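## Task

Pick up the small foam block lying on the desk and set it down on the counter located behind the shelving. The stacked cartons have to remain where they were. The robot must stay upright and level; tipping over or being left leaning counts as failure.

## Robot and tools

Robot: TidyBot++, a single-arm mobile robot. The base is 0.54 m long, 0.50 m wide and 0.38 m tall and rolls on four powered casters, so it can drive, strafe and turn. On top sits one seven-joint arm ending in a two-finger gripper. The shoulder is 0.12 m ahead of the base centre and 0.68 m up. Segments: upper arm 0.42 m, forearm 0.31 m, hand 0.31 m from wrist to the hand point. The arm begins folded with the hand aimed down, reaching about 0.08 m past the base front, elbow up to 1.15 m high. Cameras: base_camera (fixed on the base) and wrist_camera (fisheye, looks along the hand).

Frames: everything is in metres. The base frame sits on the floor under the base centre, x forward, y left, z up. hand_pose is reported in it, as the point between the finger pads; the hand's own z runs out along the fingers and the fingers close along its y. The odometry frame is the base frame as it was when the scene began; base_odometry (x, y, heading in rad, positive left, -3.142 to 3.142) is counted from wheel turns, so slip shows up as travel and drift grows over many moves. base_tilt gives lean in degrees, positive forward and right.

move: one action per call. Fields: base, joints, target, speeds, plus cameras and blocking which are not part of the action. There is only one arm, so every field is a single object or list, not one per arm.
- base: relative offsets from where the base is, along its axes at command start: translate_m (forward +, -2 to 2 m), strafe_m (left +, -2 to 2 m), rotate_rad (counter-clockwise +, -6.3 to 6.3 rad). Combine them freely; a base move gives up after 14 s.
- joints: absolute angles by name, in radians: joint_1_rad (any angle; positive turns the arm clockwise from above, opposite to heading), joint_2_rad shoulder -2.249 to 2.249 (0 upright, positive leans forward), joint_3_rad any angle, joint_4_rad elbow -2.579 to 2.579 (negative bends forward when joint_3 is 3.14), joint_5_rad any angle, joint_6_rad wrist -2.099 to 2.099, joint_7_rad any angle (hand down: positive is counter-clockwise from above; at 1.57 fingers open left/right), gripper_pos 0 open to 1 closed. Free-turning joints take the short way; for bigger turns send steps under half a turn. Tolerances: 0.039 rad for joints 1-4, 0.095 for 5-7, 0.03 for gripper. Finger gap is roughly 85 x (1 - gripper_pos) mm.
- target: an absolute hand pose, seven numbers [x, y, z, qw, qx, qy, qz], base frame, metres and unit quaternion. With target, joints may only contain gripper_pos.
- speeds: caps for this action only: translate_m and strafe_m 0.05 to 0.5 m/s (give it under one key when combining), rotate_rad 0.1 to 1.57 rad/s.
- cameras: list of base_camera, wrist_camera or all; [] for none. blocking: true (default) waits until motion ends; false returns within about 0.5 s.
A move with no action just reports. Unknown keys make a call invalid; out-of-range values are refused, and a refusal or an unrequested stop cancels the remaining move/wait/finished_scene calls in that reply.



Results: base_status, joint_status and hand_status read done, moving, off_target (rested away from target, may still push), contact_stop, time_out, not_followed, torque_fault or limit_stop_at_motor_heat. "joint command not followed" or "pose unreachable" means a self-collision/reach check withheld the arm; there is no check against hitting the base. hand_target is where the joint targets would put the hand. motor_effort is percent of max torque, with the peak of the last action in brackets. A Motor temperatures line follows; MOTOR HOT appears at 60 °C and the arm goes limp at 75 °C. on_its_own lists motions you did not order. "ARM HIT" flags a hard strike on the base or the arm itself. "pictures" names the cameras in image order.

Hand targets: after done the hand is usually within about 3 cm; correct by adding (wanted - read) to the last target. To hold still, resend hand_target, not hand_pose. Unreachable poses wander up to 10 s then time out. Low, forward-pointing poses close to the base tend to miss or hit the base. A hand aimed straight down reaches at most about 0.94 m high, only near the base. Held loads make the arm sag; correct the same way and never command a joint to its current reading while loaded.

Gripper: closing to 1 grips at 100 to 150 N; done at 1 means nothing was caught, off_target means something is held.

Avoid: dropping or releasing moving items, slamming, hard pushes and excessive gripper force (including squeezing an item that still rests on a surface). The arm does not avoid obstacles and keeps pushing into furniture. Driving or turning while the arm is snagged above about 0.6 m, pushing sideways with a raised hand, or swinging an outstretched arm can tip the robot; back off or retract to recover. Torque faults freeze the arm for 10 s. Do not disturb the stacked cartons, and keep the robot level at the end.

Each tool is called after "Call:" in YAML: its name, and indented under it one key for each argument.

## Session

Call:
move:

Scene clock: 0.00 s.
Motor temperatures (°C): [39 30 34 33 40 42 40]
base_odometry: x=+0.000 y=+0.000 heading=+0.000
base_tilt: forward=-0.6 right=-0.1
base_status: not commanded
joint_positions: joint_1_rad=+0.018 joint_2_rad=-0.335 joint_3_rad=+3.096 joint_4_rad=-2.529 joint_5_rad=+0.026 joint_6_rad=-0.900 joint_7_rad=+1.542 gripper_pos=+0.000
joint_status: not commanded
motor_effort: joint_1_rad=-1 joint_2_rad=-2 joint_3_rad=+1 joint_4_rad=+14 joint_5_rad=+0 joint_6_rad=+2 joint_7_rad=+0
hand_pose: x=+0.2506 y=-0.0032 z=+0.5848 quat_wxyz=(+0.017, +1.000, +0.006, +0.024) (m; base frame)
hand_target: x=+0.2486 y=-0.0032 z=+0.5837 quat_wxyz=(+0.017, +1.000, +0.006, +0.023) (m; base frame)
hand_status: not commanded
pictures: base_camera, wrist_camera

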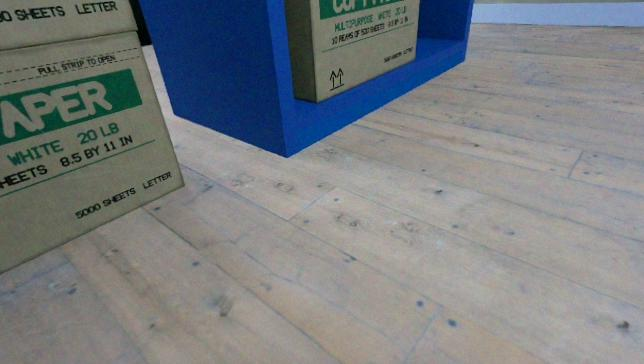

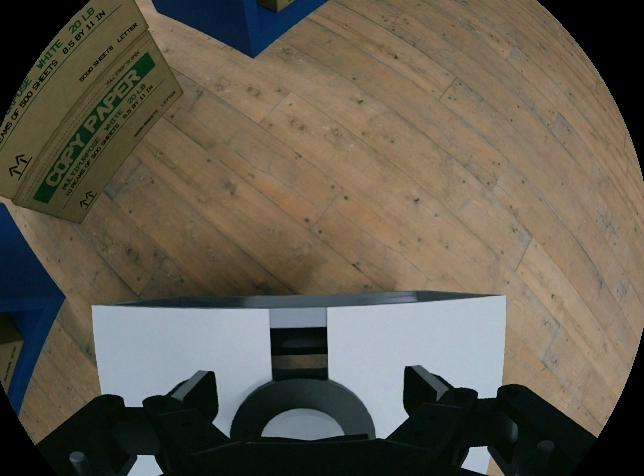

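Call:
move:
  joints: {"joint_6_rad": 0.5}

Scene clock: 12.10 s.
Motor temperatures (°C): [39 30 34 33 40 42 40]
move: done
base_odometry: x=+0.000 y=+0.000 heading=+0.000
base_tilt: forward=-0.6 right=-0.1
base_status: not commanded
joint_positions: joint_1_rad=+0.018 joint_2_rad=-0.335 joint_3_rad=+3.096 joint_4_rad=-2.524 joint_5_rad=+0.026 joint_6_rad=+0.450 joint_7_rad=+1.542 gripper_pos=+0.000
joint_status: all done
motor_effort: joint_1_rad=-1(1) joint_2_rad=-6(7) joint_3_rad=+1(1) joint_4_rad=+19(19) joint_5_rad=+0(1) joint_6_rad=+9(10) joint_7_rad=-1(1)
hand_pose: x=+0.5430 y=+0.0181 z=+0.8447 quat_wxyz=(-0.009, +0.764, +0.016, +0.645) (m; base frame)
hand_target: x=+0.5431 y=+0.0186 z=+0.8550 quat_wxyz=(-0.009, +0.750, +0.016, +0.661) (m; base frame)
hand_status: not commanded
pictures: base_camera, wrist_camera
camera_calibration:
wrist_camera: T_world_to_cam=[[0.0220873, -0.999162, -0.0344582, 0.0349667], [-0.149938, 0.0307662, -0.988217, 0.9748], [0.988449, 0.0269936, -0.149133, -0.276466], [0, 0, 0, 1]] pos_world=[0.41866, 0.0124093, 0.923288]

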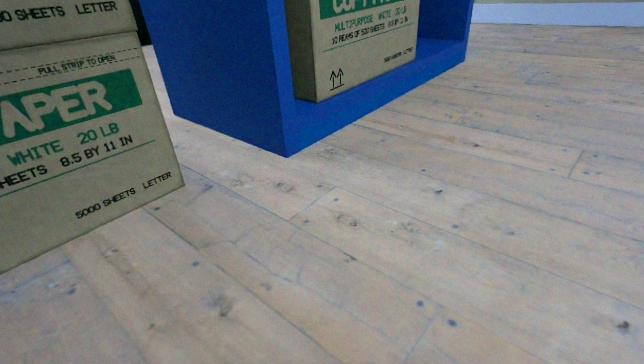

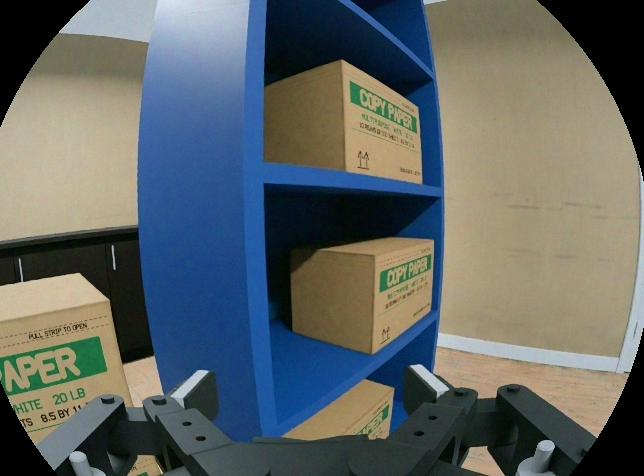

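Call:
move:
  joints: {"joint_1_rad": 0.9}
  cameras: ["wrist_camera"]

Call:
move:
  joints: {"joint_1_rad": 2.0}
  cameras: ["wrist_camera"]

Call:
move:
  joints: {"joint_1_rad": 3.1}
  cameras: ["wrist_camera"]

Scene clock: 36.63 s.
Motor temperatures (°C): [39 30 34 33 40 42 40]
move: done
base_odometry: x=+0.000 y=+0.000 heading=+0.000
base_tilt: forward=-0.5 right=-0.1
base_status: not commanded
joint_positions: joint_1_rad=+0.882 joint_2_rad=-0.335 joint_3_rad=+3.096 joint_4_rad=-2.524 joint_5_rad=+0.026 joint_6_rad=+0.450 joint_7_rad=+1.542 gripper_pos=+0.000
joint_status: all done
motor_effort: joint_1_rad=+0(2) joint_2_rad=-7(7) joint_3_rad=+1(2) joint_4_rad=+18(19) joint_5_rad=-1(1) joint_6_rad=+9(9) joint_7_rad=-1(1)
hand_pose: x=+0.4082 y=-0.3106 z=+0.8449 quat_wxyz=(+0.262, +0.700, -0.305, +0.590) (m; base frame)
hand_target: x=+0.4029 y=-0.3156 z=+0.8550 quat_wxyz=(+0.273, +0.686, -0.306, +0.601) (m; base frame)
hand_status: not commanded
pictures: wrist_camera
camera_calibration:
wrist_camera: T_world_to_cam=[[-0.745276, -0.665869, -0.0343645, 0.126215], [-0.0738095, 0.133615, -0.988281, 0.965777], [0.662658, -0.734006, -0.148728, -0.238075], [0, 0, 0, 1]] pos_world=[0.323111, -0.219748, 0.923388]

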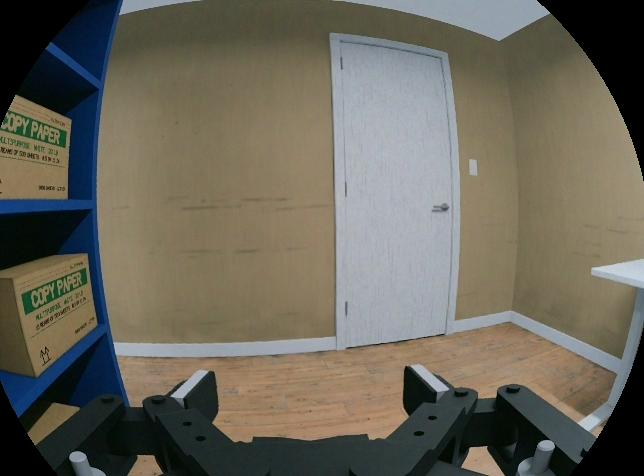

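Scene clock: 39.03 s.
Motor temperatures (°C): [39 30 34 33 40 42 40]
move: done
base_odometry: x=+0.000 y=+0.000 heading=+0.000
base_tilt: forward=-0.5 right=+0.0
base_status: not commanded
joint_positions: joint_1_rad=+1.982 joint_2_rad=-0.335 joint_3_rad=+3.096 joint_4_rad=-2.524 joint_5_rad=+0.026 joint_6_rad=+0.451 joint_7_rad=+1.542 gripper_pos=+0.000
joint_status: all done
motor_effort: joint_1_rad=+0(2) joint_2_rad=-7(7) joint_3_rad=+1(2) joint_4_rad=+18(19) joint_5_rad=-1(1) joint_6_rad=+9(9) joint_7_rad=-1(1)
hand_pose: x=-0.0266 y=-0.3986 z=+0.8449 quat_wxyz=(+0.532, +0.438, -0.626, +0.366) (m; base frame)
hand_target: x=-0.0335 y=-0.3962 z=+0.8550 quat_wxyz=(+0.548, +0.425, -0.619, +0.370) (m; base frame)
hand_status: not commanded
pictures: wrist_camera
camera_calibration:
wrist_camera: T_world_to_cam=[[-0.931462, 0.362208, -0.0343984, 0.148415], [0.0855993, 0.126272, -0.988296, 0.94679], [-0.353625, -0.923505, -0.148622, -0.117248], [0, 0, 0, 1]] pos_world=[0.0157366, -0.28159, 0.923388]

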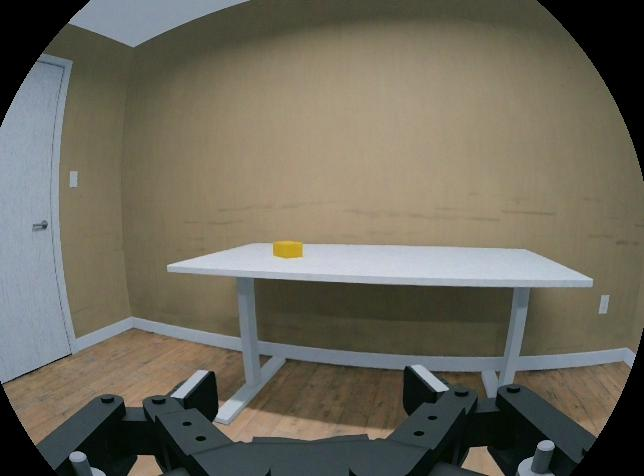

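Scene clock: 41.43 s.
Motor temperatures (°C): [39 30 34 33 40 42 40]
move: done
base_odometry: x=+0.000 y=+0.000 heading=+0.000
base_tilt: forward=-0.6 right=-0.1
base_status: not commanded
joint_positions: joint_1_rad=+3.082 joint_2_rad=-0.335 joint_3_rad=+3.096 joint_4_rad=-2.524 joint_5_rad=+0.026 joint_6_rad=+0.451 joint_7_rad=+1.542 gripper_pos=+0.000
joint_status: all done
motor_effort: joint_1_rad=+0(2) joint_2_rad=-7(7) joint_3_rad=+1(2) joint_4_rad=+18(19) joint_5_rad=-1(1) joint_6_rad=+9(9) joint_7_rad=+0(1)
hand_pose: x=-0.3023 y=-0.0510 z=+0.8449 quat_wxyz=(+0.645, +0.046, -0.762, +0.034) (m; base frame)
hand_target: x=-0.3033 y=-0.0438 z=+0.8550 quat_wxyz=(+0.660, +0.039, -0.750, +0.029) (m; base frame)
hand_status: not commanded
pictures: wrist_camera
camera_calibration:
wrist_camera: T_world_to_cam=[[-0.0997256, 0.994421, -0.0343779, 0.0493208], [0.15117, -0.0190071, -0.988325, 0.93895], [-0.983465, -0.103758, -0.148431, -0.0424193], [0, 0, 0, 1]] pos_world=[-0.17874, -0.0356003, 0.923387]

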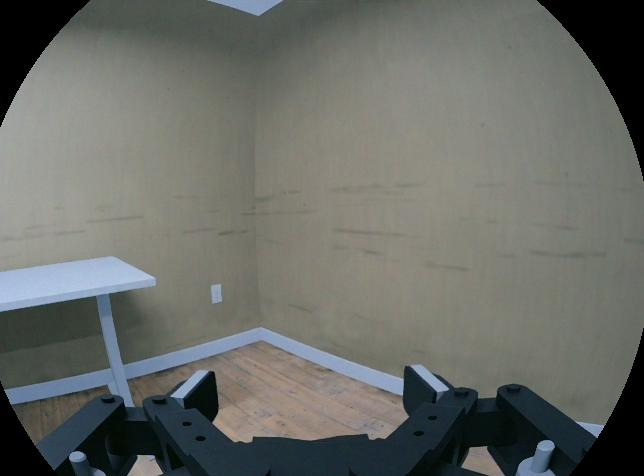

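Call:
move:
  joints: {"joint_1_rad": 4.2}
  cameras: ["wrist_camera"]

Call:
move:
  joints: {"joint_1_rad": 5.3}
  cameras: ["wrist_camera"]

Scene clock: 50.83 s.
Motor temperatures (°C): [39 30 34 33 40 42 40]
move: done
base_odometry: x=+0.000 y=+0.000 heading=+0.000
base_tilt: forward=-0.6 right=-0.1
base_status: not commanded
joint_positions: joint_1_rad=+4.182 joint_2_rad=-0.335 joint_3_rad=+3.096 joint_4_rad=-2.524 joint_5_rad=+0.026 joint_6_rad=+0.451 joint_7_rad=+1.542 gripper_pos=+0.000
joint_status: all done
motor_effort: joint_1_rad=+0(1) joint_2_rad=-7(7) joint_3_rad=+1(2) joint_4_rad=+18(19) joint_5_rad=-1(1) joint_6_rad=+9(9) joint_7_rad=-1(1)
hand_pose: x=-0.1176 y=+0.3523 z=+0.8450 quat_wxyz=(+0.567, -0.359, -0.674, -0.308) (m; base frame)
hand_target: x=-0.1116 y=+0.3564 z=+0.8550 quat_wxyz=(+0.578, -0.359, -0.659, -0.320) (m; base frame)
hand_status: not commanded
pictures: wrist_camera
camera_calibration:
wrist_camera: T_world_to_cam=[[0.841013, 0.539922, -0.0343794, -0.062593], [0.0515754, -0.143269, -0.988339, 0.950786], [-0.538552, 0.829432, -0.148338, -0.0954553], [0, 0, 0, 1]] pos_world=[-0.0478033, 0.249187, 0.923387]

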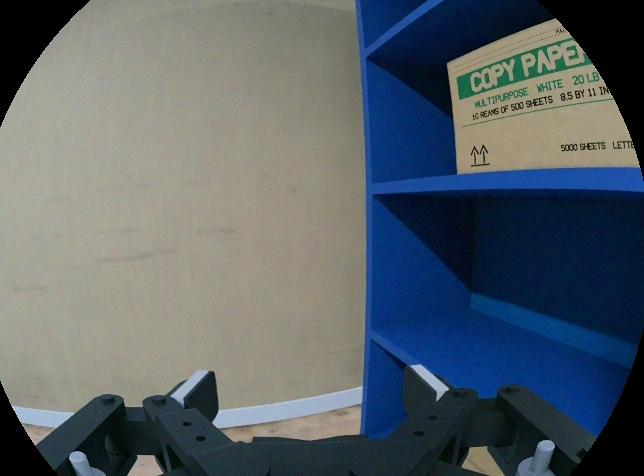

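Scene clock: 53.23 s.
Motor temperatures (°C): [39 30 34 33 40 42 40]
move: done
base_odometry: x=+0.000 y=+0.000 heading=+0.000
base_tilt: forward=-0.6 right=-0.1
base_status: not commanded
joint_positions: joint_1_rad=+5.282 joint_2_rad=-0.335 joint_3_rad=+3.096 joint_4_rad=-2.524 joint_5_rad=+0.026 joint_6_rad=+0.451 joint_7_rad=+1.542 gripper_pos=+0.000
joint_status: all done
motor_effort: joint_1_rad=+0(1) joint_2_rad=-7(7) joint_3_rad=+1(2) joint_4_rad=+19(19) joint_5_rad=-1(1) joint_6_rad=+9(9) joint_7_rad=-1(1)
hand_pose: x=+0.3257 y=+0.3707 z=+0.8450 quat_wxyz=(+0.322, -0.659, -0.387, -0.559) (m; base frame)
hand_target: x=+0.3321 y=+0.3672 z=+0.8550 quat_wxyz=(+0.325, -0.651, -0.374, -0.575) (m; base frame)
hand_status: not commanded
pictures: wrist_camera
camera_calibration:
wrist_camera: T_world_to_cam=[[0.862661, -0.504608, -0.0344571, -0.065037], [-0.104303, -0.110823, -0.988352, 0.969419], [0.494912, 0.856206, -0.148234, -0.218567], [0, 0, 0, 1]] pos_world=[0.265389, 0.261754, 0.923487]

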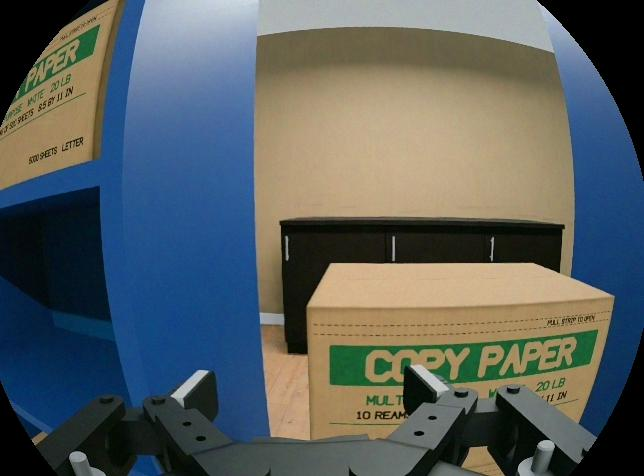

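Call:
move:
  joints: {"joint_1_rad": 6.283}
  cameras: ["wrist_camera"]

Call:
move:
  base: {"translate_m": 1.3, "strafe_m": -1.38, "rotate_rad": 0.927}

Scene clock: 120.17 s.
Motor temperatures (°C): [39 30 34 33 40 43 40]
move: done
base_odometry: x=+0.000 y=+0.000 heading=+0.000
base_tilt: forward=-0.6 right=-0.1
base_status: not commanded
joint_positions: joint_1_rad=+6.265 joint_2_rad=-0.335 joint_3_rad=+3.096 joint_4_rad=-2.524 joint_5_rad=+0.026 joint_6_rad=+0.451 joint_7_rad=+1.542 gripper_pos=+0.000
joint_status: all done
motor_effort: joint_1_rad=+0(2) joint_2_rad=-7(7) joint_3_rad=+1(2) joint_4_rad=+18(19) joint_5_rad=+0(1) joint_6_rad=+9(9) joint_7_rad=-1(1)
hand_pose: x=+0.5421 y=+0.0336 z=+0.8450 quat_wxyz=(+0.020, -0.763, -0.030, -0.645) (m; base frame)
hand_target: x=+0.5427 y=+0.0263 z=+0.8550 quat_wxyz=(+0.015, -0.750, -0.023, -0.661) (m; base frame)
hand_status: not commanded
pictures: wrist_camera
camera_calibration:
wrist_camera: T_world_to_cam=[[0.0586064, -0.997687, -0.0344328, 0.0306043], [-0.150063, 0.0252956, -0.988353, 0.974866], [0.986938, 0.0630909, -0.148234, -0.277118], [0, 0, 0, 1]] pos_world=[0.417996, 0.0233573, 0.923487]

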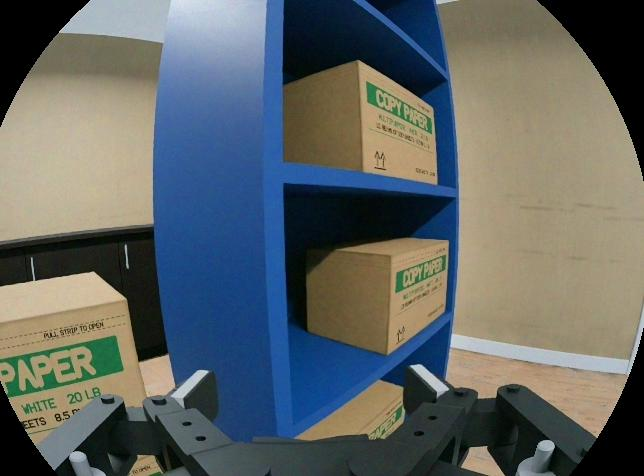

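Scene clock: 124.87 s.
Motor temperatures (°C): [39 30 34 33 40 43 40]
move: done
base_odometry: x=+1.300 y=-1.380 heading=+0.928
base_tilt: forward=-0.5 right=-0.1
base_status: done
joint_positions: joint_1_rad=+6.268 joint_2_rad=-0.335 joint_3_rad=+3.096 joint_4_rad=-2.524 joint_5_rad=+0.026 joint_6_rad=+0.452 joint_7_rad=+1.542 gripper_pos=+0.000
joint_status: not commanded
motor_effort: joint_1_rad=-1(2) joint_2_rad=-7(10) joint_3_rad=+1(3) joint_4_rad=+18(19) joint_5_rad=-1(1) joint_6_rad=+9(10) joint_7_rad=+0(2)
hand_pose: x=+0.5423 y=+0.0320 z=+0.8453 quat_wxyz=(+0.019, -0.763, -0.029, -0.646) (m; base frame)
hand_target: x=+0.5427 y=+0.0263 z=+0.8550 quat_wxyz=(+0.015, -0.750, -0.023, -0.661) (m; base frame)
hand_status: not commanded
pictures: base_camera, wrist_camera
camera_calibration:
wrist_camera: T_world_to_cam=[[0.0547959, -0.997902, -0.0344799, 0.0310516], [-0.149074, 0.0259687, -0.988485, 0.974702], [0.987307, 0.0593049, -0.147338, -0.27802], [0, 0, 0, 1]] pos_world=[0.418092, 0.0221627, 0.923586]

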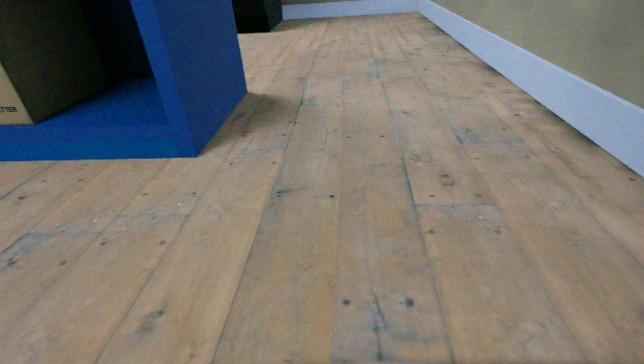

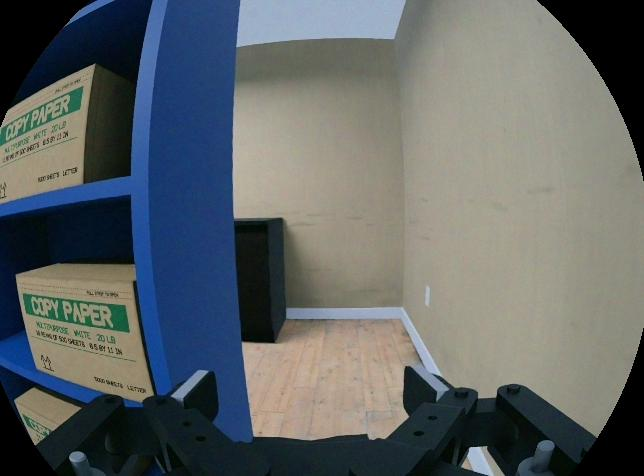

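Call:
move:
  base: {"strafe_m": 1.27, "rotate_rad": -3.1}
  joints: {"joint_6_rad": 0.1}

Scene clock: 155.80 s.
Motor temperatures (°C): [39 30 34 34 40 43 40]
move: done
base_odometry: x=+0.284 y=-0.618 heading=-2.173
base_tilt: forward=-0.5 right=-0.1
base_status: done
joint_positions: joint_1_rad=+6.272 joint_2_rad=-0.334 joint_3_rad=+3.096 joint_4_rad=-2.525 joint_5_rad=+0.026 joint_6_rad=+0.139 joint_7_rad=+1.542 gripper_pos=+0.000
joint_status: all done
motor_effort: joint_1_rad=+0(2) joint_2_rad=-6(8) joint_3_rad=+1(2) joint_4_rad=+18(20) joint_5_rad=-1(1) joint_6_rad=+8(10) joint_7_rad=-1(1)
hand_pose: x=+0.5115 y=+0.0250 z=+0.7522 quat_wxyz=(+0.010, -0.855, -0.027, -0.518) (m; base frame)
hand_target: x=+0.5032 y=+0.0197 z=+0.7379 quat_wxyz=(+0.006, -0.867, -0.022, -0.498) (m; base frame)
hand_status: not commanded
pictures: base_camera, wrist_camera
camera_calibration:
wrist_camera: T_world_to_cam=[[0.0304798, -0.999213, -0.0253649, 0.0282075], [-0.447413, 0.00905342, -0.894282, 0.960474], [0.893808, 0.0386061, -0.446785, 0.0126852], [0, 0, 0, 1]] pos_world=[0.417531, 0.019, 0.865318]

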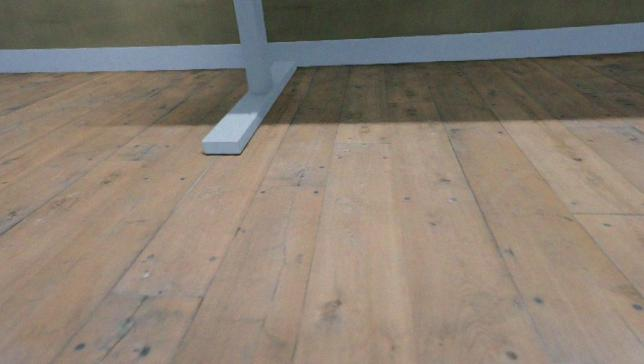

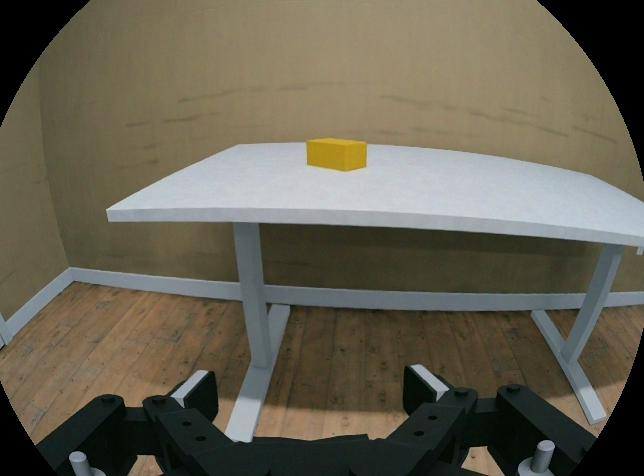

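Call:
move:
  target: [0.48, 0.0, 0.92, 0.0, 1.0, 0.0, 0.0]
  base: {"rotate_rad": -0.1}

Scene clock: 206.13 s.
Motor temperatures (°C): [39 30 34 34 40 42 40]
move: done
base_odometry: x=+0.284 y=-0.618 heading=-2.273
base_tilt: forward=-0.6 right=-0.1
base_status: done
joint_positions: joint_1_rad=+6.273 joint_2_rad=+0.175 joint_3_rad=+3.154 joint_4_rad=-0.942 joint_5_rad=+0.026 joint_6_rad=-1.956 joint_7_rad=+1.542 gripper_pos=+0.000
joint_status: not commanded
motor_effort: joint_1_rad=+0(1) joint_2_rad=-22(22) joint_3_rad=+0(2) joint_4_rad=+15(20) joint_5_rad=+0(1) joint_6_rad=+2(9) joint_7_rad=-1(1)
hand_pose: x=+0.4960 y=-0.0063 z=+0.9235 quat_wxyz=(-0.013, -0.999, +0.021, -0.034) (m; base frame)
hand_target: x=+0.4800 y=+0.0000 z=+0.9200 quat_wxyz=(+0.000, -1.000, +0.000, +0.000) (m; base frame)
hand_status: done (0.018 m and 4.8 deg from the pose sent, 0.173 m and 62.5 deg at the start)
pictures: base_camera, wrist_camera
camera_calibration:
wrist_camera: T_world_to_cam=[[-0.0862173, -0.995912, 0.0269424, 0.0113002], [-0.992544, 0.0835241, -0.0887722, 0.633963], [0.0861589, -0.0343952, -0.995688, 1.01128], [0, 0, 0, 1]] pos_world=[0.54308, -0.00691409, 1.06289]

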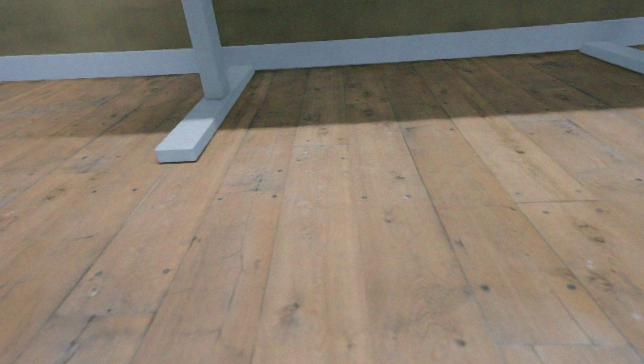

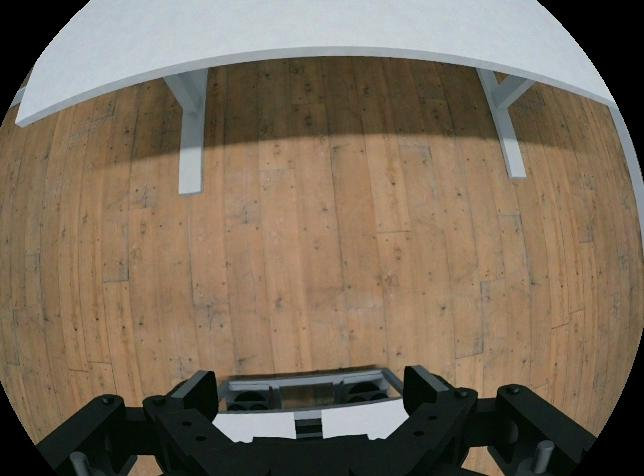

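Call:
move:
  base: {"translate_m": 0.42, "strafe_m": 0.1}

Scene clock: 220.33 s.
Motor temperatures (°C): [39 31 34 34 40 42 40]
move: done
base_odometry: x=+0.089 y=-1.004 heading=-2.273
base_tilt: forward=-0.5 right=+0.0
base_status: done
joint_positions: joint_1_rad=+6.273 joint_2_rad=+0.194 joint_3_rad=+3.157 joint_4_rad=-0.941 joint_5_rad=+0.026 joint_6_rad=-1.963 joint_7_rad=+1.542 gripper_pos=+0.000
joint_status: not commanded
motor_effort: joint_1_rad=+0(1) joint_2_rad=-22(26) joint_3_rad=+0(1) joint_4_rad=+15(16) joint_5_rad=+0(1) joint_6_rad=+2(2) joint_7_rad=-1(1)
hand_pose: x=+0.4988 y=-0.0071 z=+0.9167 quat_wxyz=(-0.013, -0.999, +0.022, -0.022) (m; base frame)
hand_target: x=+0.4800 y=+0.0000 z=+0.9200 quat_wxyz=(+0.000, -1.000, +0.000, +0.000) (m; base frame)
hand_status: not commanded
pictures: base_camera, wrist_camera
camera_calibration:
wrist_camera: T_world_to_cam=[[-0.088408, -0.995643, 0.0296596, 0.00957553], [-0.994131, 0.0863317, -0.0651924, 0.615335], [0.0623478, -0.0352491, -0.997432, 1.01777], [0, 0, 0, 1]] pos_world=[0.549115, -0.00771364, 1.05499]

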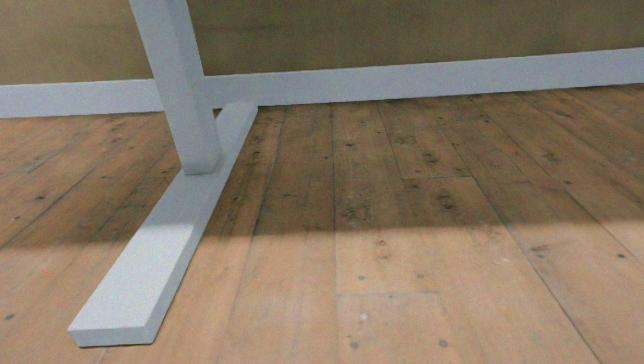

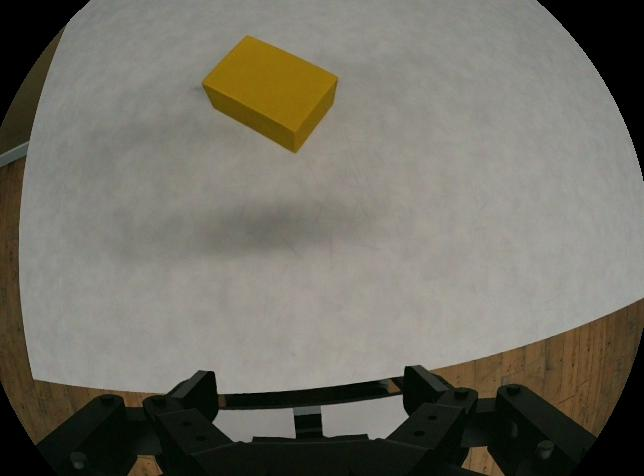

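Call:
move:
  base: {"translate_m": 0.13}
  speeds: {"translate_m": 0.2}
  cameras: ["wrist_camera"]

Call:
move:
  target: [0.61, 0.01, 0.88, 0.0, 0.9006, 0.4344, 0.0]

Scene clock: 262.63 s.
Motor temperatures (°C): [38 32 34 34 39 42 40]
move: done
base_odometry: x=+0.005 y=-1.103 heading=-2.273
base_tilt: forward=-0.5 right=-0.1
base_status: done
joint_positions: joint_1_rad=+6.273 joint_2_rad=+0.192 joint_3_rad=+3.157 joint_4_rad=-0.940 joint_5_rad=+0.026 joint_6_rad=-1.965 joint_7_rad=+1.542 gripper_pos=+0.000
joint_status: not commanded
motor_effort: joint_1_rad=+0(2) joint_2_rad=-22(26) joint_3_rad=+0(1) joint_4_rad=+15(16) joint_5_rad=+0(1) joint_6_rad=+2(2) joint_7_rad=-1(2)
hand_pose: x=+0.4977 y=-0.0072 z=+0.9177 quat_wxyz=(-0.013, -0.999, +0.022, -0.023) (m; base frame)
hand_target: x=+0.4800 y=+0.0000 z=+0.9200 quat_wxyz=(+0.000, -1.000, +0.000, +0.000) (m; base frame)
hand_status: not commanded
pictures: wrist_camera
camera_calibration:
wrist_camera: T_world_to_cam=[[-0.0886248, -0.995625, 0.0295967, 0.00953432], [-0.99408, 0.0865344, -0.0656959, 0.61482], [0.0628474, -0.0352438, -0.997401, 1.01853], [0, 0, 0, 1]] pos_world=[0.548014, -0.00781371, 1.05599]

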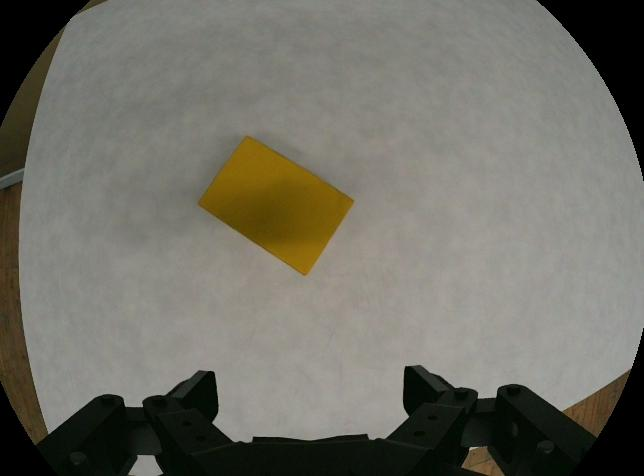

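Scene clock: 264.57 s.
Motor temperatures (°C): [38 32 34 34 39 42 40]
move: done
base_odometry: x=+0.005 y=-1.103 heading=-2.273
base_tilt: forward=-0.5 right=-0.1
base_status: not commanded
joint_positions: joint_1_rad=+6.274 joint_2_rad=+0.542 joint_3_rad=+3.082 joint_4_rad=-0.556 joint_5_rad=+0.026 joint_6_rad=-1.997 joint_7_rad=+2.345 gripper_pos=+0.000
joint_status: not commanded
motor_effort: joint_1_rad=+0(1) joint_2_rad=-34(37) joint_3_rad=-1(1) joint_4_rad=+15(16) joint_5_rad=-1(1) joint_6_rad=+1(2) joint_7_rad=-1(2)
hand_pose: x=+0.6293 y=+0.0187 z=+0.8750 quat_wxyz=(-0.005, -0.916, -0.400, -0.023) (m; base frame)
hand_target: x=+0.6100 y=+0.0100 z=+0.8800 quat_wxyz=(+0.000, -0.901, -0.434, +0.000) (m; base frame)
hand_status: done (0.022 m and 5.2 deg from the pose sent, 0.120 m and 54.1 deg at the start)
pictures: base_camera, wrist_camera
camera_calibration:
wrist_camera: T_world_to_cam=[[0.701309, -0.712141, 0.0319591, -0.456224], [-0.709967, -0.701796, -0.0585531, 0.570178], [0.0641268, 0.0183739, -0.997773, 0.967176], [0, 0, 0, 1]] pos_world=[0.66274, 0.0574818, 1.01299]

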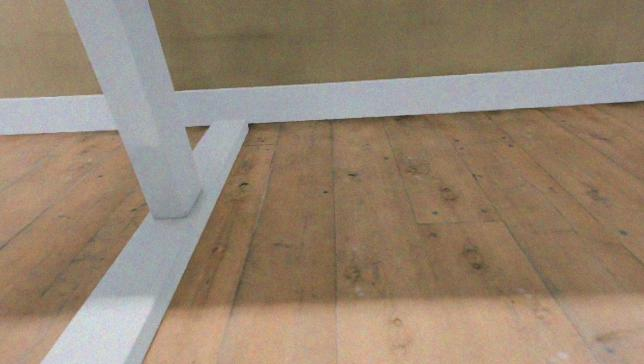

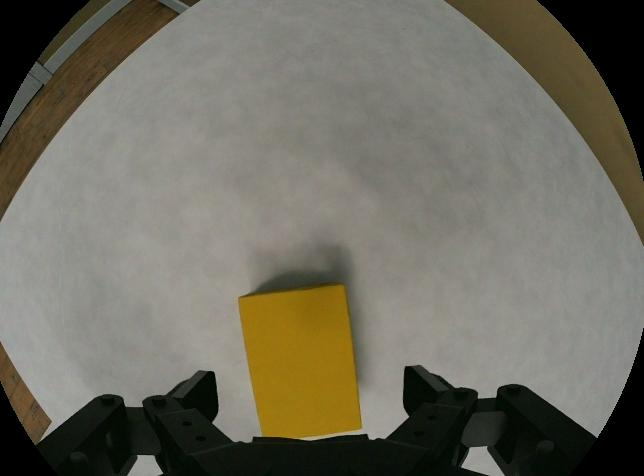

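Call:
move:
  target: [0.612, 0.007, 0.84, -0.0113, 0.8704, 0.4924, -0.02]
  cameras: ["wrist_camera"]

Scene clock: 310.97 s.
Motor temperatures (°C): [38 33 34 34 39 42 40]
move: done
base_odometry: x=+0.005 y=-1.103 heading=-2.273
base_tilt: forward=-0.5 right=+0.0
base_status: not commanded
joint_positions: joint_1_rad=+6.301 joint_2_rad=+0.541 joint_3_rad=+3.045 joint_4_rad=-0.685 joint_5_rad=+0.026 joint_6_rad=-1.996 joint_7_rad=+2.468 gripper_pos=+0.000
joint_status: not commanded
motor_effort: joint_1_rad=+1(1) joint_2_rad=-34(36) joint_3_rad=-1(1) joint_4_rad=+15(16) joint_5_rad=-1(1) joint_6_rad=+0(2) joint_7_rad=+0(1)
hand_pose: x=+0.6051 y=+0.0178 z=+0.8396 quat_wxyz=(+0.028, -0.887, -0.459, +0.031) (m; base frame)
hand_target: x=+0.6120 y=+0.0070 z=+0.8400 quat_wxyz=(+0.011, -0.870, -0.492, +0.020) (m; base frame)
hand_status: done (0.013 m and 4.8 deg from the pose sent, 0.041 m and 13.0 deg at the start)
pictures: wrist_camera
camera_calibration:
wrist_camera: T_world_to_cam=[[0.787553, -0.612306, -0.069579, -0.407467], [-0.61295, -0.789994, 0.014184, 0.432134], [-0.063652, 0.0314779, -0.997476, 1.01019], [0, 0, 0, 1]] pos_world=[0.650079, 0.0600901, 0.973164]

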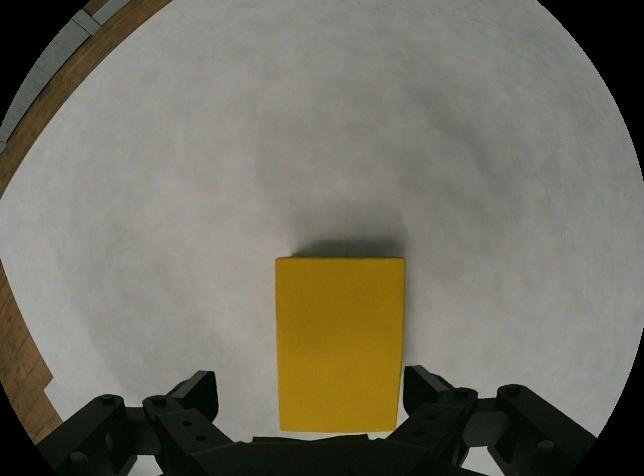

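Call:
move:
  target: [0.618, 0.003, 0.81, 0.0, 0.8704, 0.4924, 0.0]
  cameras: ["wrist_camera"]

Scene clock: 333.70 s.
Motor temperatures (°C): [38 34 34 34 39 42 40]
move: done
base_odometry: x=+0.005 y=-1.103 heading=-2.273
base_tilt: forward=-0.5 right=-0.1
base_status: not commanded
joint_positions: joint_1_rad=+6.326 joint_2_rad=+0.498 joint_3_rad=+3.033 joint_4_rad=-0.869 joint_5_rad=+0.026 joint_6_rad=-1.841 joint_7_rad=+2.473 gripper_pos=+0.000
joint_status: not commanded
motor_effort: joint_1_rad=+0(1) joint_2_rad=-33(34) joint_3_rad=-1(1) joint_4_rad=+15(16) joint_5_rad=-1(1) joint_6_rad=+1(1) joint_7_rad=-1(1)
hand_pose: x=+0.6055 y=+0.0129 z=+0.8060 quat_wxyz=(+0.025, -0.889, -0.458, +0.024) (m; base frame)
hand_target: x=+0.6180 y=+0.0030 z=+0.8100 quat_wxyz=(+0.000, -0.870, -0.492, +0.000) (m; base frame)
hand_status: done (0.016 m and 6.0 deg from the pose sent, 0.036 m and 6.4 deg at the start)
pictures: wrist_camera
camera_calibration:
wrist_camera: T_world_to_cam=[[0.78601, -0.615334, -0.0596006, -0.420178], [-0.616253, -0.787539, 0.0036682, 0.439493], [-0.049195, 0.0338458, -0.998216, 0.968662], [0, 0, 0, 1]] pos_world=[0.648757, 0.0547827, 0.940278]

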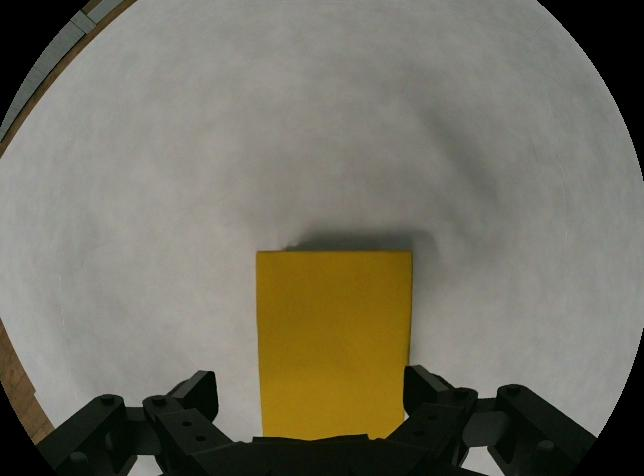

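Call:
move:
  target: [0.610, 0.002, 0.81, 0.0162, 0.8704, 0.4924, 0.0287]
  cameras: ["wrist_camera"]

Scene clock: 343.97 s.
Motor temperatures (°C): [38 34 34 34 39 42 40]
move: done
base_odometry: x=+0.005 y=-1.103 heading=-2.273
base_tilt: forward=-0.5 right=-0.1
base_status: not commanded
joint_positions: joint_1_rad=+6.337 joint_2_rad=+0.409 joint_3_rad=+3.033 joint_4_rad=-0.999 joint_5_rad=+0.026 joint_6_rad=-1.725 joint_7_rad=+2.477 gripper_pos=+0.000
joint_status: not commanded
motor_effort: joint_1_rad=+0(1) joint_2_rad=-31(34) joint_3_rad=+0(1) joint_4_rad=+16(16) joint_5_rad=-1(1) joint_6_rad=+1(2) joint_7_rad=-1(1)
hand_pose: x=+0.5979 y=+0.0098 z=+0.8085 quat_wxyz=(+0.006, -0.890, -0.456, -0.008) (m; base frame)
hand_target: x=+0.6100 y=+0.0020 z=+0.8100 quat_wxyz=(-0.016, -0.870, -0.492, -0.029) (m; base frame)
hand_status: done (0.014 m and 5.8 deg from the pose sent, 0.012 m and 8.9 deg at the start)
pictures: wrist_camera
camera_calibration:
wrist_camera: T_world_to_cam=[[0.785864, -0.618392, 0.00295497, -0.466451], [-0.617844, -0.785352, -0.0386038, 0.467509], [0.026193, 0.0285116, -0.99925, 0.926724], [0, 0, 0, 1]] pos_world=[0.631141, 0.0522872, 0.945455]

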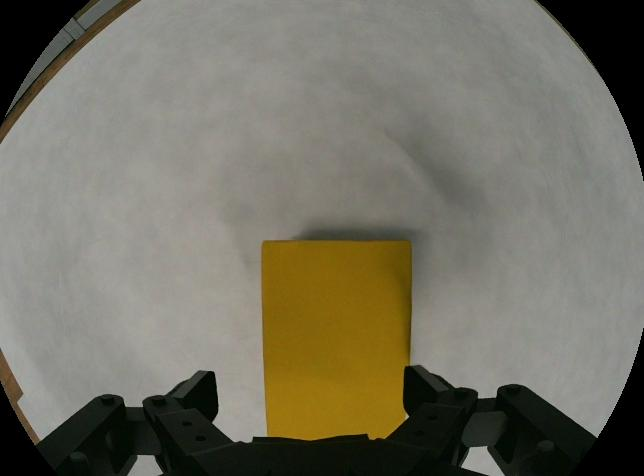

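Call:
move:
  target: [0.630, 0.006, 0.81, 0.0162, 0.8704, 0.4924, 0.0287]
  cameras: ["wrist_camera"]

Scene clock: 357.63 s.
Motor temperatures (°C): [38 35 34 34 39 42 40]
move: done
base_odometry: x=+0.005 y=-1.103 heading=-2.273
base_tilt: forward=-0.5 right=-0.1
base_status: not commanded
joint_positions: joint_1_rad=+6.337 joint_2_rad=+0.449 joint_3_rad=+3.033 joint_4_rad=-0.929 joint_5_rad=+0.026 joint_6_rad=-1.723 joint_7_rad=+2.478 gripper_pos=+0.000
joint_status: not commanded
motor_effort: joint_1_rad=+0(1) joint_2_rad=-32(33) joint_3_rad=-1(1) joint_4_rad=+16(17) joint_5_rad=-1(1) joint_6_rad=+2(2) joint_7_rad=+0(1)
hand_pose: x=+0.6215 y=+0.0094 z=+0.8115 quat_wxyz=(+0.001, -0.890, -0.455, -0.024) (m; base frame)
hand_target: x=+0.6300 y=+0.0060 z=+0.8100 quat_wxyz=(-0.016, -0.870, -0.492, -0.029) (m; base frame)
hand_status: done (0.009 m and 5.2 deg from the pose sent, 0.032 m and 5.8 deg at the start)
pictures: wrist_camera
camera_calibration:
wrist_camera: T_world_to_cam=[[0.783539, -0.620843, 0.0249304, -0.501631], [-0.618583, -0.783207, -0.0627804, 0.50186], [0.0585025, 0.0337693, -0.997716, 0.907643], [0, 0, 0, 1]] pos_world=[0.65039, 0.0509759, 0.949583]

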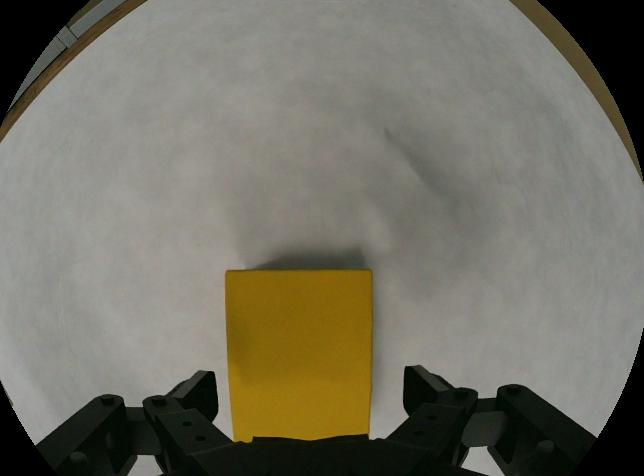

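Call:
move:
  target: [0.628, 0.009, 0.80, 0.010, 0.8704, 0.4924, 0.018]
  cameras: ["wrist_camera"]

Scene clock: 366.17 s.
Motor temperatures (°C): [38 35 34 34 39 42 40]
move: done
base_odometry: x=+0.005 y=-1.103 heading=-2.273
base_tilt: forward=-0.5 right=-0.1
base_status: not commanded
joint_positions: joint_1_rad=+6.337 joint_2_rad=+0.460 joint_3_rad=+3.030 joint_4_rad=-0.932 joint_5_rad=+0.026 joint_6_rad=-1.723 joint_7_rad=+2.478 gripper_pos=+0.000
joint_status: not commanded
motor_effort: joint_1_rad=+0(1) joint_2_rad=-33(34) joint_3_rad=-1(1) joint_4_rad=+16(17) joint_5_rad=-1(1) joint_6_rad=+1(2) joint_7_rad=-1(1)
hand_pose: x=+0.6220 y=+0.0105 z=+0.8051 quat_wxyz=(+0.005, -0.890, -0.456, -0.018) (m; base frame)
hand_target: x=+0.6280 y=+0.0090 z=+0.8000 quat_wxyz=(-0.010, -0.870, -0.492, -0.018) (m; base frame)
hand_status: done (0.008 m and 5.0 deg from the pose sent, 0.013 m and 5.0 deg at the start)
pictures: wrist_camera
camera_calibration:
wrist_camera: T_world_to_cam=[[0.785582, -0.618625, 0.012809, -0.492745], [-0.617162, -0.784874, -0.0555338, 0.495906], [0.0444081, 0.0357211, -0.998375, 0.910499], [0, 0, 0, 1]] pos_world=[0.652713, 0.0518757, 0.94287]

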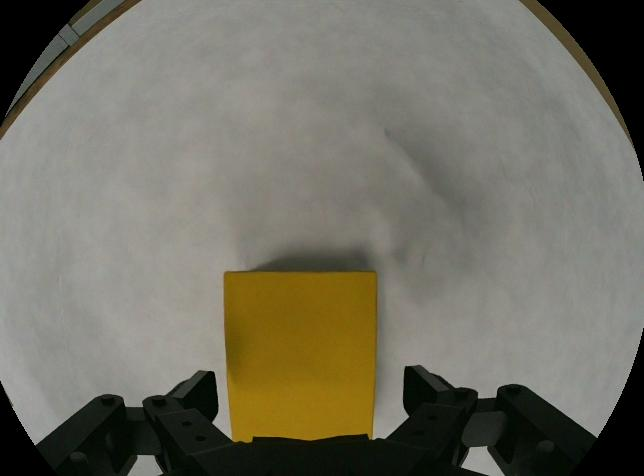

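Call:
move:
  target: [0.622, 0.014, 0.79, 0.010, 0.8704, 0.4924, 0.018]
  cameras: ["wrist_camera"]

Scene clock: 371.93 s.
Motor temperatures (°C): [38 35 34 34 39 42 40]
move: done
base_odometry: x=+0.005 y=-1.103 heading=-2.273
base_tilt: forward=-0.5 right=-0.1
base_status: not commanded
joint_positions: joint_1_rad=+6.337 joint_2_rad=+0.456 joint_3_rad=+3.027 joint_4_rad=-0.994 joint_5_rad=+0.026 joint_6_rad=-1.704 joint_7_rad=+2.478 gripper_pos=+0.000
joint_status: not commanded
motor_effort: joint_1_rad=+0(1) joint_2_rad=-32(34) joint_3_rad=-1(1) joint_4_rad=+16(17) joint_5_rad=-1(1) joint_6_rad=+1(1) joint_7_rad=+0(1)
hand_pose: x=+0.6111 y=+0.0120 z=+0.7878 quat_wxyz=(+0.013, -0.889, -0.458, -0.001) (m; base frame)
hand_target: x=+0.6220 y=+0.0140 z=+0.7900 quat_wxyz=(-0.010, -0.870, -0.492, -0.018) (m; base frame)
hand_status: done (0.011 m and 5.5 deg from the pose sent, 0.015 m and 5.0 deg at the start)
pictures: wrist_camera
camera_calibration:
wrist_camera: T_world_to_cam=[[0.788542, -0.614758, -0.0165569, -0.46172], [-0.614952, -0.787955, -0.0310088, 0.468837], [0.00601685, 0.0346334, -0.999382, 0.918008], [0, 0, 0, 1]] pos_world=[0.646874, 0.0537822, 0.924334]

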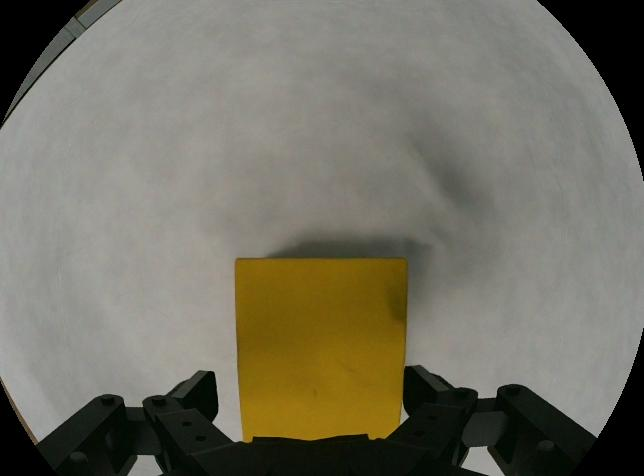

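Call:
move:
  target: [0.627, 0.011, 0.783, 0.010, 0.8704, 0.4924, 0.018]
  cameras: ["wrist_camera"]

Scene clock: 378.83 s.
Motor temperatures (°C): [38 35 34 34 39 42 40]
move: done
base_odometry: x=+0.005 y=-1.103 heading=-2.273
base_tilt: forward=-0.5 right=-0.1
base_status: not commanded
joint_positions: joint_1_rad=+6.337 joint_2_rad=+0.457 joint_3_rad=+3.027 joint_4_rad=-0.995 joint_5_rad=+0.026 joint_6_rad=-1.690 joint_7_rad=+2.478 gripper_pos=+0.000
joint_status: not commanded
motor_effort: joint_1_rad=+0(1) joint_2_rad=-33(34) joint_3_rad=-1(1) joint_4_rad=+16(16) joint_5_rad=-1(1) joint_6_rad=+1(1) joint_7_rad=+0(1)
hand_pose: x=+0.6153 y=+0.0122 z=+0.7867 quat_wxyz=(+0.011, -0.889, -0.458, -0.006) (m; base frame)
hand_target: x=+0.6270 y=+0.0110 z=+0.7830 quat_wxyz=(-0.010, -0.870, -0.492, -0.018) (m; base frame)
hand_status: done (0.012 m and 5.2 deg from the pose sent, 0.017 m and 5.5 deg at the start)
pictures: wrist_camera
camera_calibration:
wrist_camera: T_world_to_cam=[[0.788524, -0.614951, -0.00809596, -0.47158], [-0.614763, -0.787778, -0.0383797, 0.477215], [0.0172238, 0.0352404, -0.99923, 0.909747], [0, 0, 0, 1]] pos_world=[0.649556, 0.053881, 0.923545]

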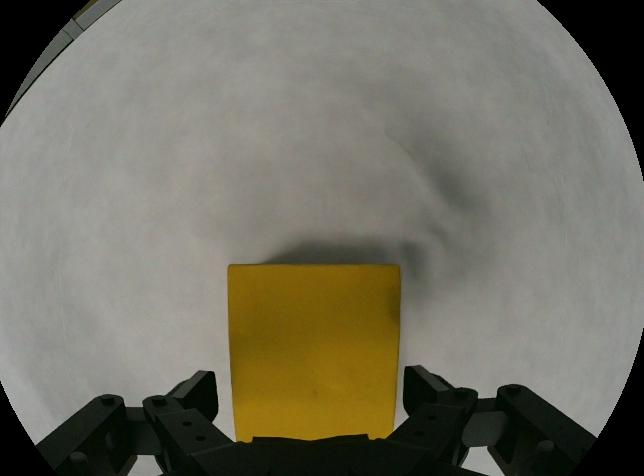

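Call:
move:
  target: [0.627, 0.011, 0.768, 0.010, 0.8704, 0.4924, 0.018]
  cameras: ["wrist_camera"]

Scene clock: 383.13 s.
Motor temperatures (°C): [38 35 34 34 39 42 40]
move: done
base_odometry: x=+0.005 y=-1.103 heading=-2.273
base_tilt: forward=-0.5 right=-0.1
base_status: not commanded
joint_positions: joint_1_rad=+6.337 joint_2_rad=+0.459 joint_3_rad=+3.023 joint_4_rad=-1.050 joint_5_rad=+0.026 joint_6_rad=-1.643 joint_7_rad=+2.478 gripper_pos=+0.000
joint_status: not commanded
motor_effort: joint_1_rad=-1(1) joint_2_rad=-32(34) joint_3_rad=-1(1) joint_4_rad=+16(17) joint_5_rad=-1(1) joint_6_rad=+1(1) joint_7_rad=-1(1)
hand_pose: x=+0.6142 y=+0.0146 z=+0.7688 quat_wxyz=(+0.014, -0.887, -0.461, -0.002) (m; base frame)
hand_target: x=+0.6270 y=+0.0110 z=+0.7680 quat_wxyz=(-0.010, -0.870, -0.492, -0.018) (m; base frame)
hand_status: done (0.013 m and 5.3 deg from the pose sent, 0.022 m and 5.2 deg at the start)
pictures: wrist_camera
camera_calibration:
wrist_camera: T_world_to_cam=[[0.791687, -0.610694, -0.0168599, -0.464621], [-0.610886, -0.791013, -0.0334093, 0.471587], [0.00706644, 0.0367492, -0.9993, 0.898142], [0, 0, 0, 1]] pos_world=[0.649573, 0.0562839, 0.905435]

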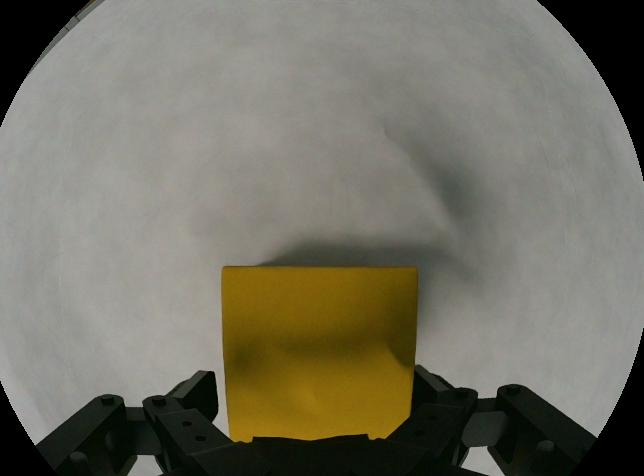

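Call:
move:
  target: [0.629, 0.009, 0.759, 0.010, 0.8704, 0.4924, 0.018]
  cameras: ["wrist_camera"]

Call:
move:
  joints: {"gripper_pos": 0.2}
  cameras: ["wrist_camera"]

Scene clock: 391.47 s.
Motor temperatures (°C): [38 35 34 34 39 42 40]
move: done
base_odometry: x=+0.005 y=-1.103 heading=-2.273
base_tilt: forward=-0.5 right=-0.1
base_status: not commanded
joint_positions: joint_1_rad=+6.337 joint_2_rad=+0.460 joint_3_rad=+3.021 joint_4_rad=-1.072 joint_5_rad=+0.026 joint_6_rad=-1.616 joint_7_rad=+2.478 gripper_pos=+0.000
joint_status: not commanded
motor_effort: joint_1_rad=-1(1) joint_2_rad=-33(34) joint_3_rad=-1(1) joint_4_rad=+16(17) joint_5_rad=-1(1) joint_6_rad=+1(1) joint_7_rad=-1(1)
hand_pose: x=+0.6161 y=+0.0159 z=+0.7615 quat_wxyz=(+0.013, -0.887, -0.462, -0.004) (m; base frame)
hand_target: x=+0.6290 y=+0.0090 z=+0.7590 quat_wxyz=(-0.010, -0.870, -0.492, -0.018) (m; base frame)
hand_status: done (0.015 m and 5.1 deg from the pose sent, 0.019 m and 5.3 deg at the start)
pictures: wrist_camera
camera_calibration:
wrist_camera: T_world_to_cam=[[0.79312, -0.608898, -0.0142987, -0.46837], [-0.608965, -0.792342, -0.0368174, 0.474974], [0.0110885, 0.037908, -0.99922, 0.888141], [0, 0, 0, 1]] pos_world=[0.650868, 0.0574844, 0.898238]

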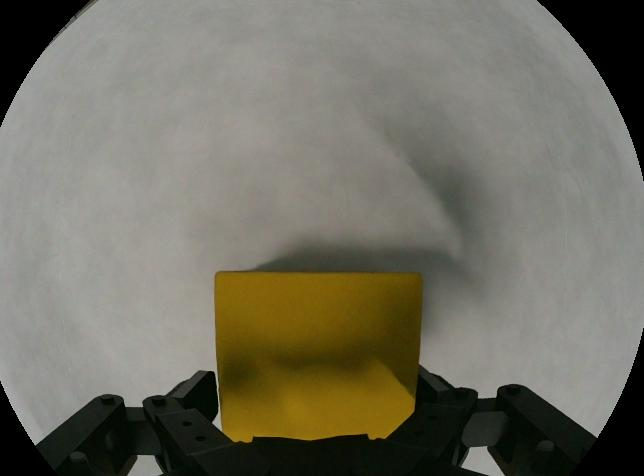

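Scene clock: 392.10 s.
Motor temperatures (°C): [38 35 34 34 39 42 40]
move: done
base_odometry: x=+0.005 y=-1.103 heading=-2.273
base_tilt: forward=-0.5 right=-0.1
base_status: not commanded
joint_positions: joint_1_rad=+6.337 joint_2_rad=+0.456 joint_3_rad=+3.021 joint_4_rad=-1.071 joint_5_rad=+0.026 joint_6_rad=-1.615 joint_7_rad=+2.478 gripper_pos=+0.183
joint_status: all done
motor_effort: joint_1_rad=+0(1) joint_2_rad=-31(32) joint_3_rad=-1(1) joint_4_rad=+15(16) joint_5_rad=-1(1) joint_6_rad=+1(1) joint_7_rad=-1(1)
hand_pose: x=+0.6165 y=+0.0160 z=+0.7636 quat_wxyz=(+0.012, -0.887, -0.462, -0.006) (m; base frame)
hand_target: x=+0.6290 y=+0.0090 z=+0.7590 quat_wxyz=(-0.010, -0.870, -0.492, -0.018) (m; base frame)
hand_status: not commanded
pictures: wrist_camera
camera_calibration:
wrist_camera: T_world_to_cam=[[0.793307, -0.608745, -0.00960044, -0.472173], [-0.608584, -0.79246, -0.0404164, 0.477911], [0.0169954, 0.0379053, -0.999137, 0.886627], [0, 0, 0, 1]] pos_world=[0.650359, 0.0576846, 0.900644]

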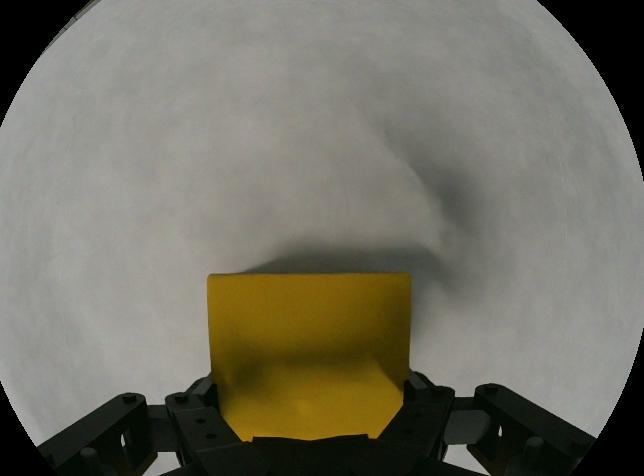

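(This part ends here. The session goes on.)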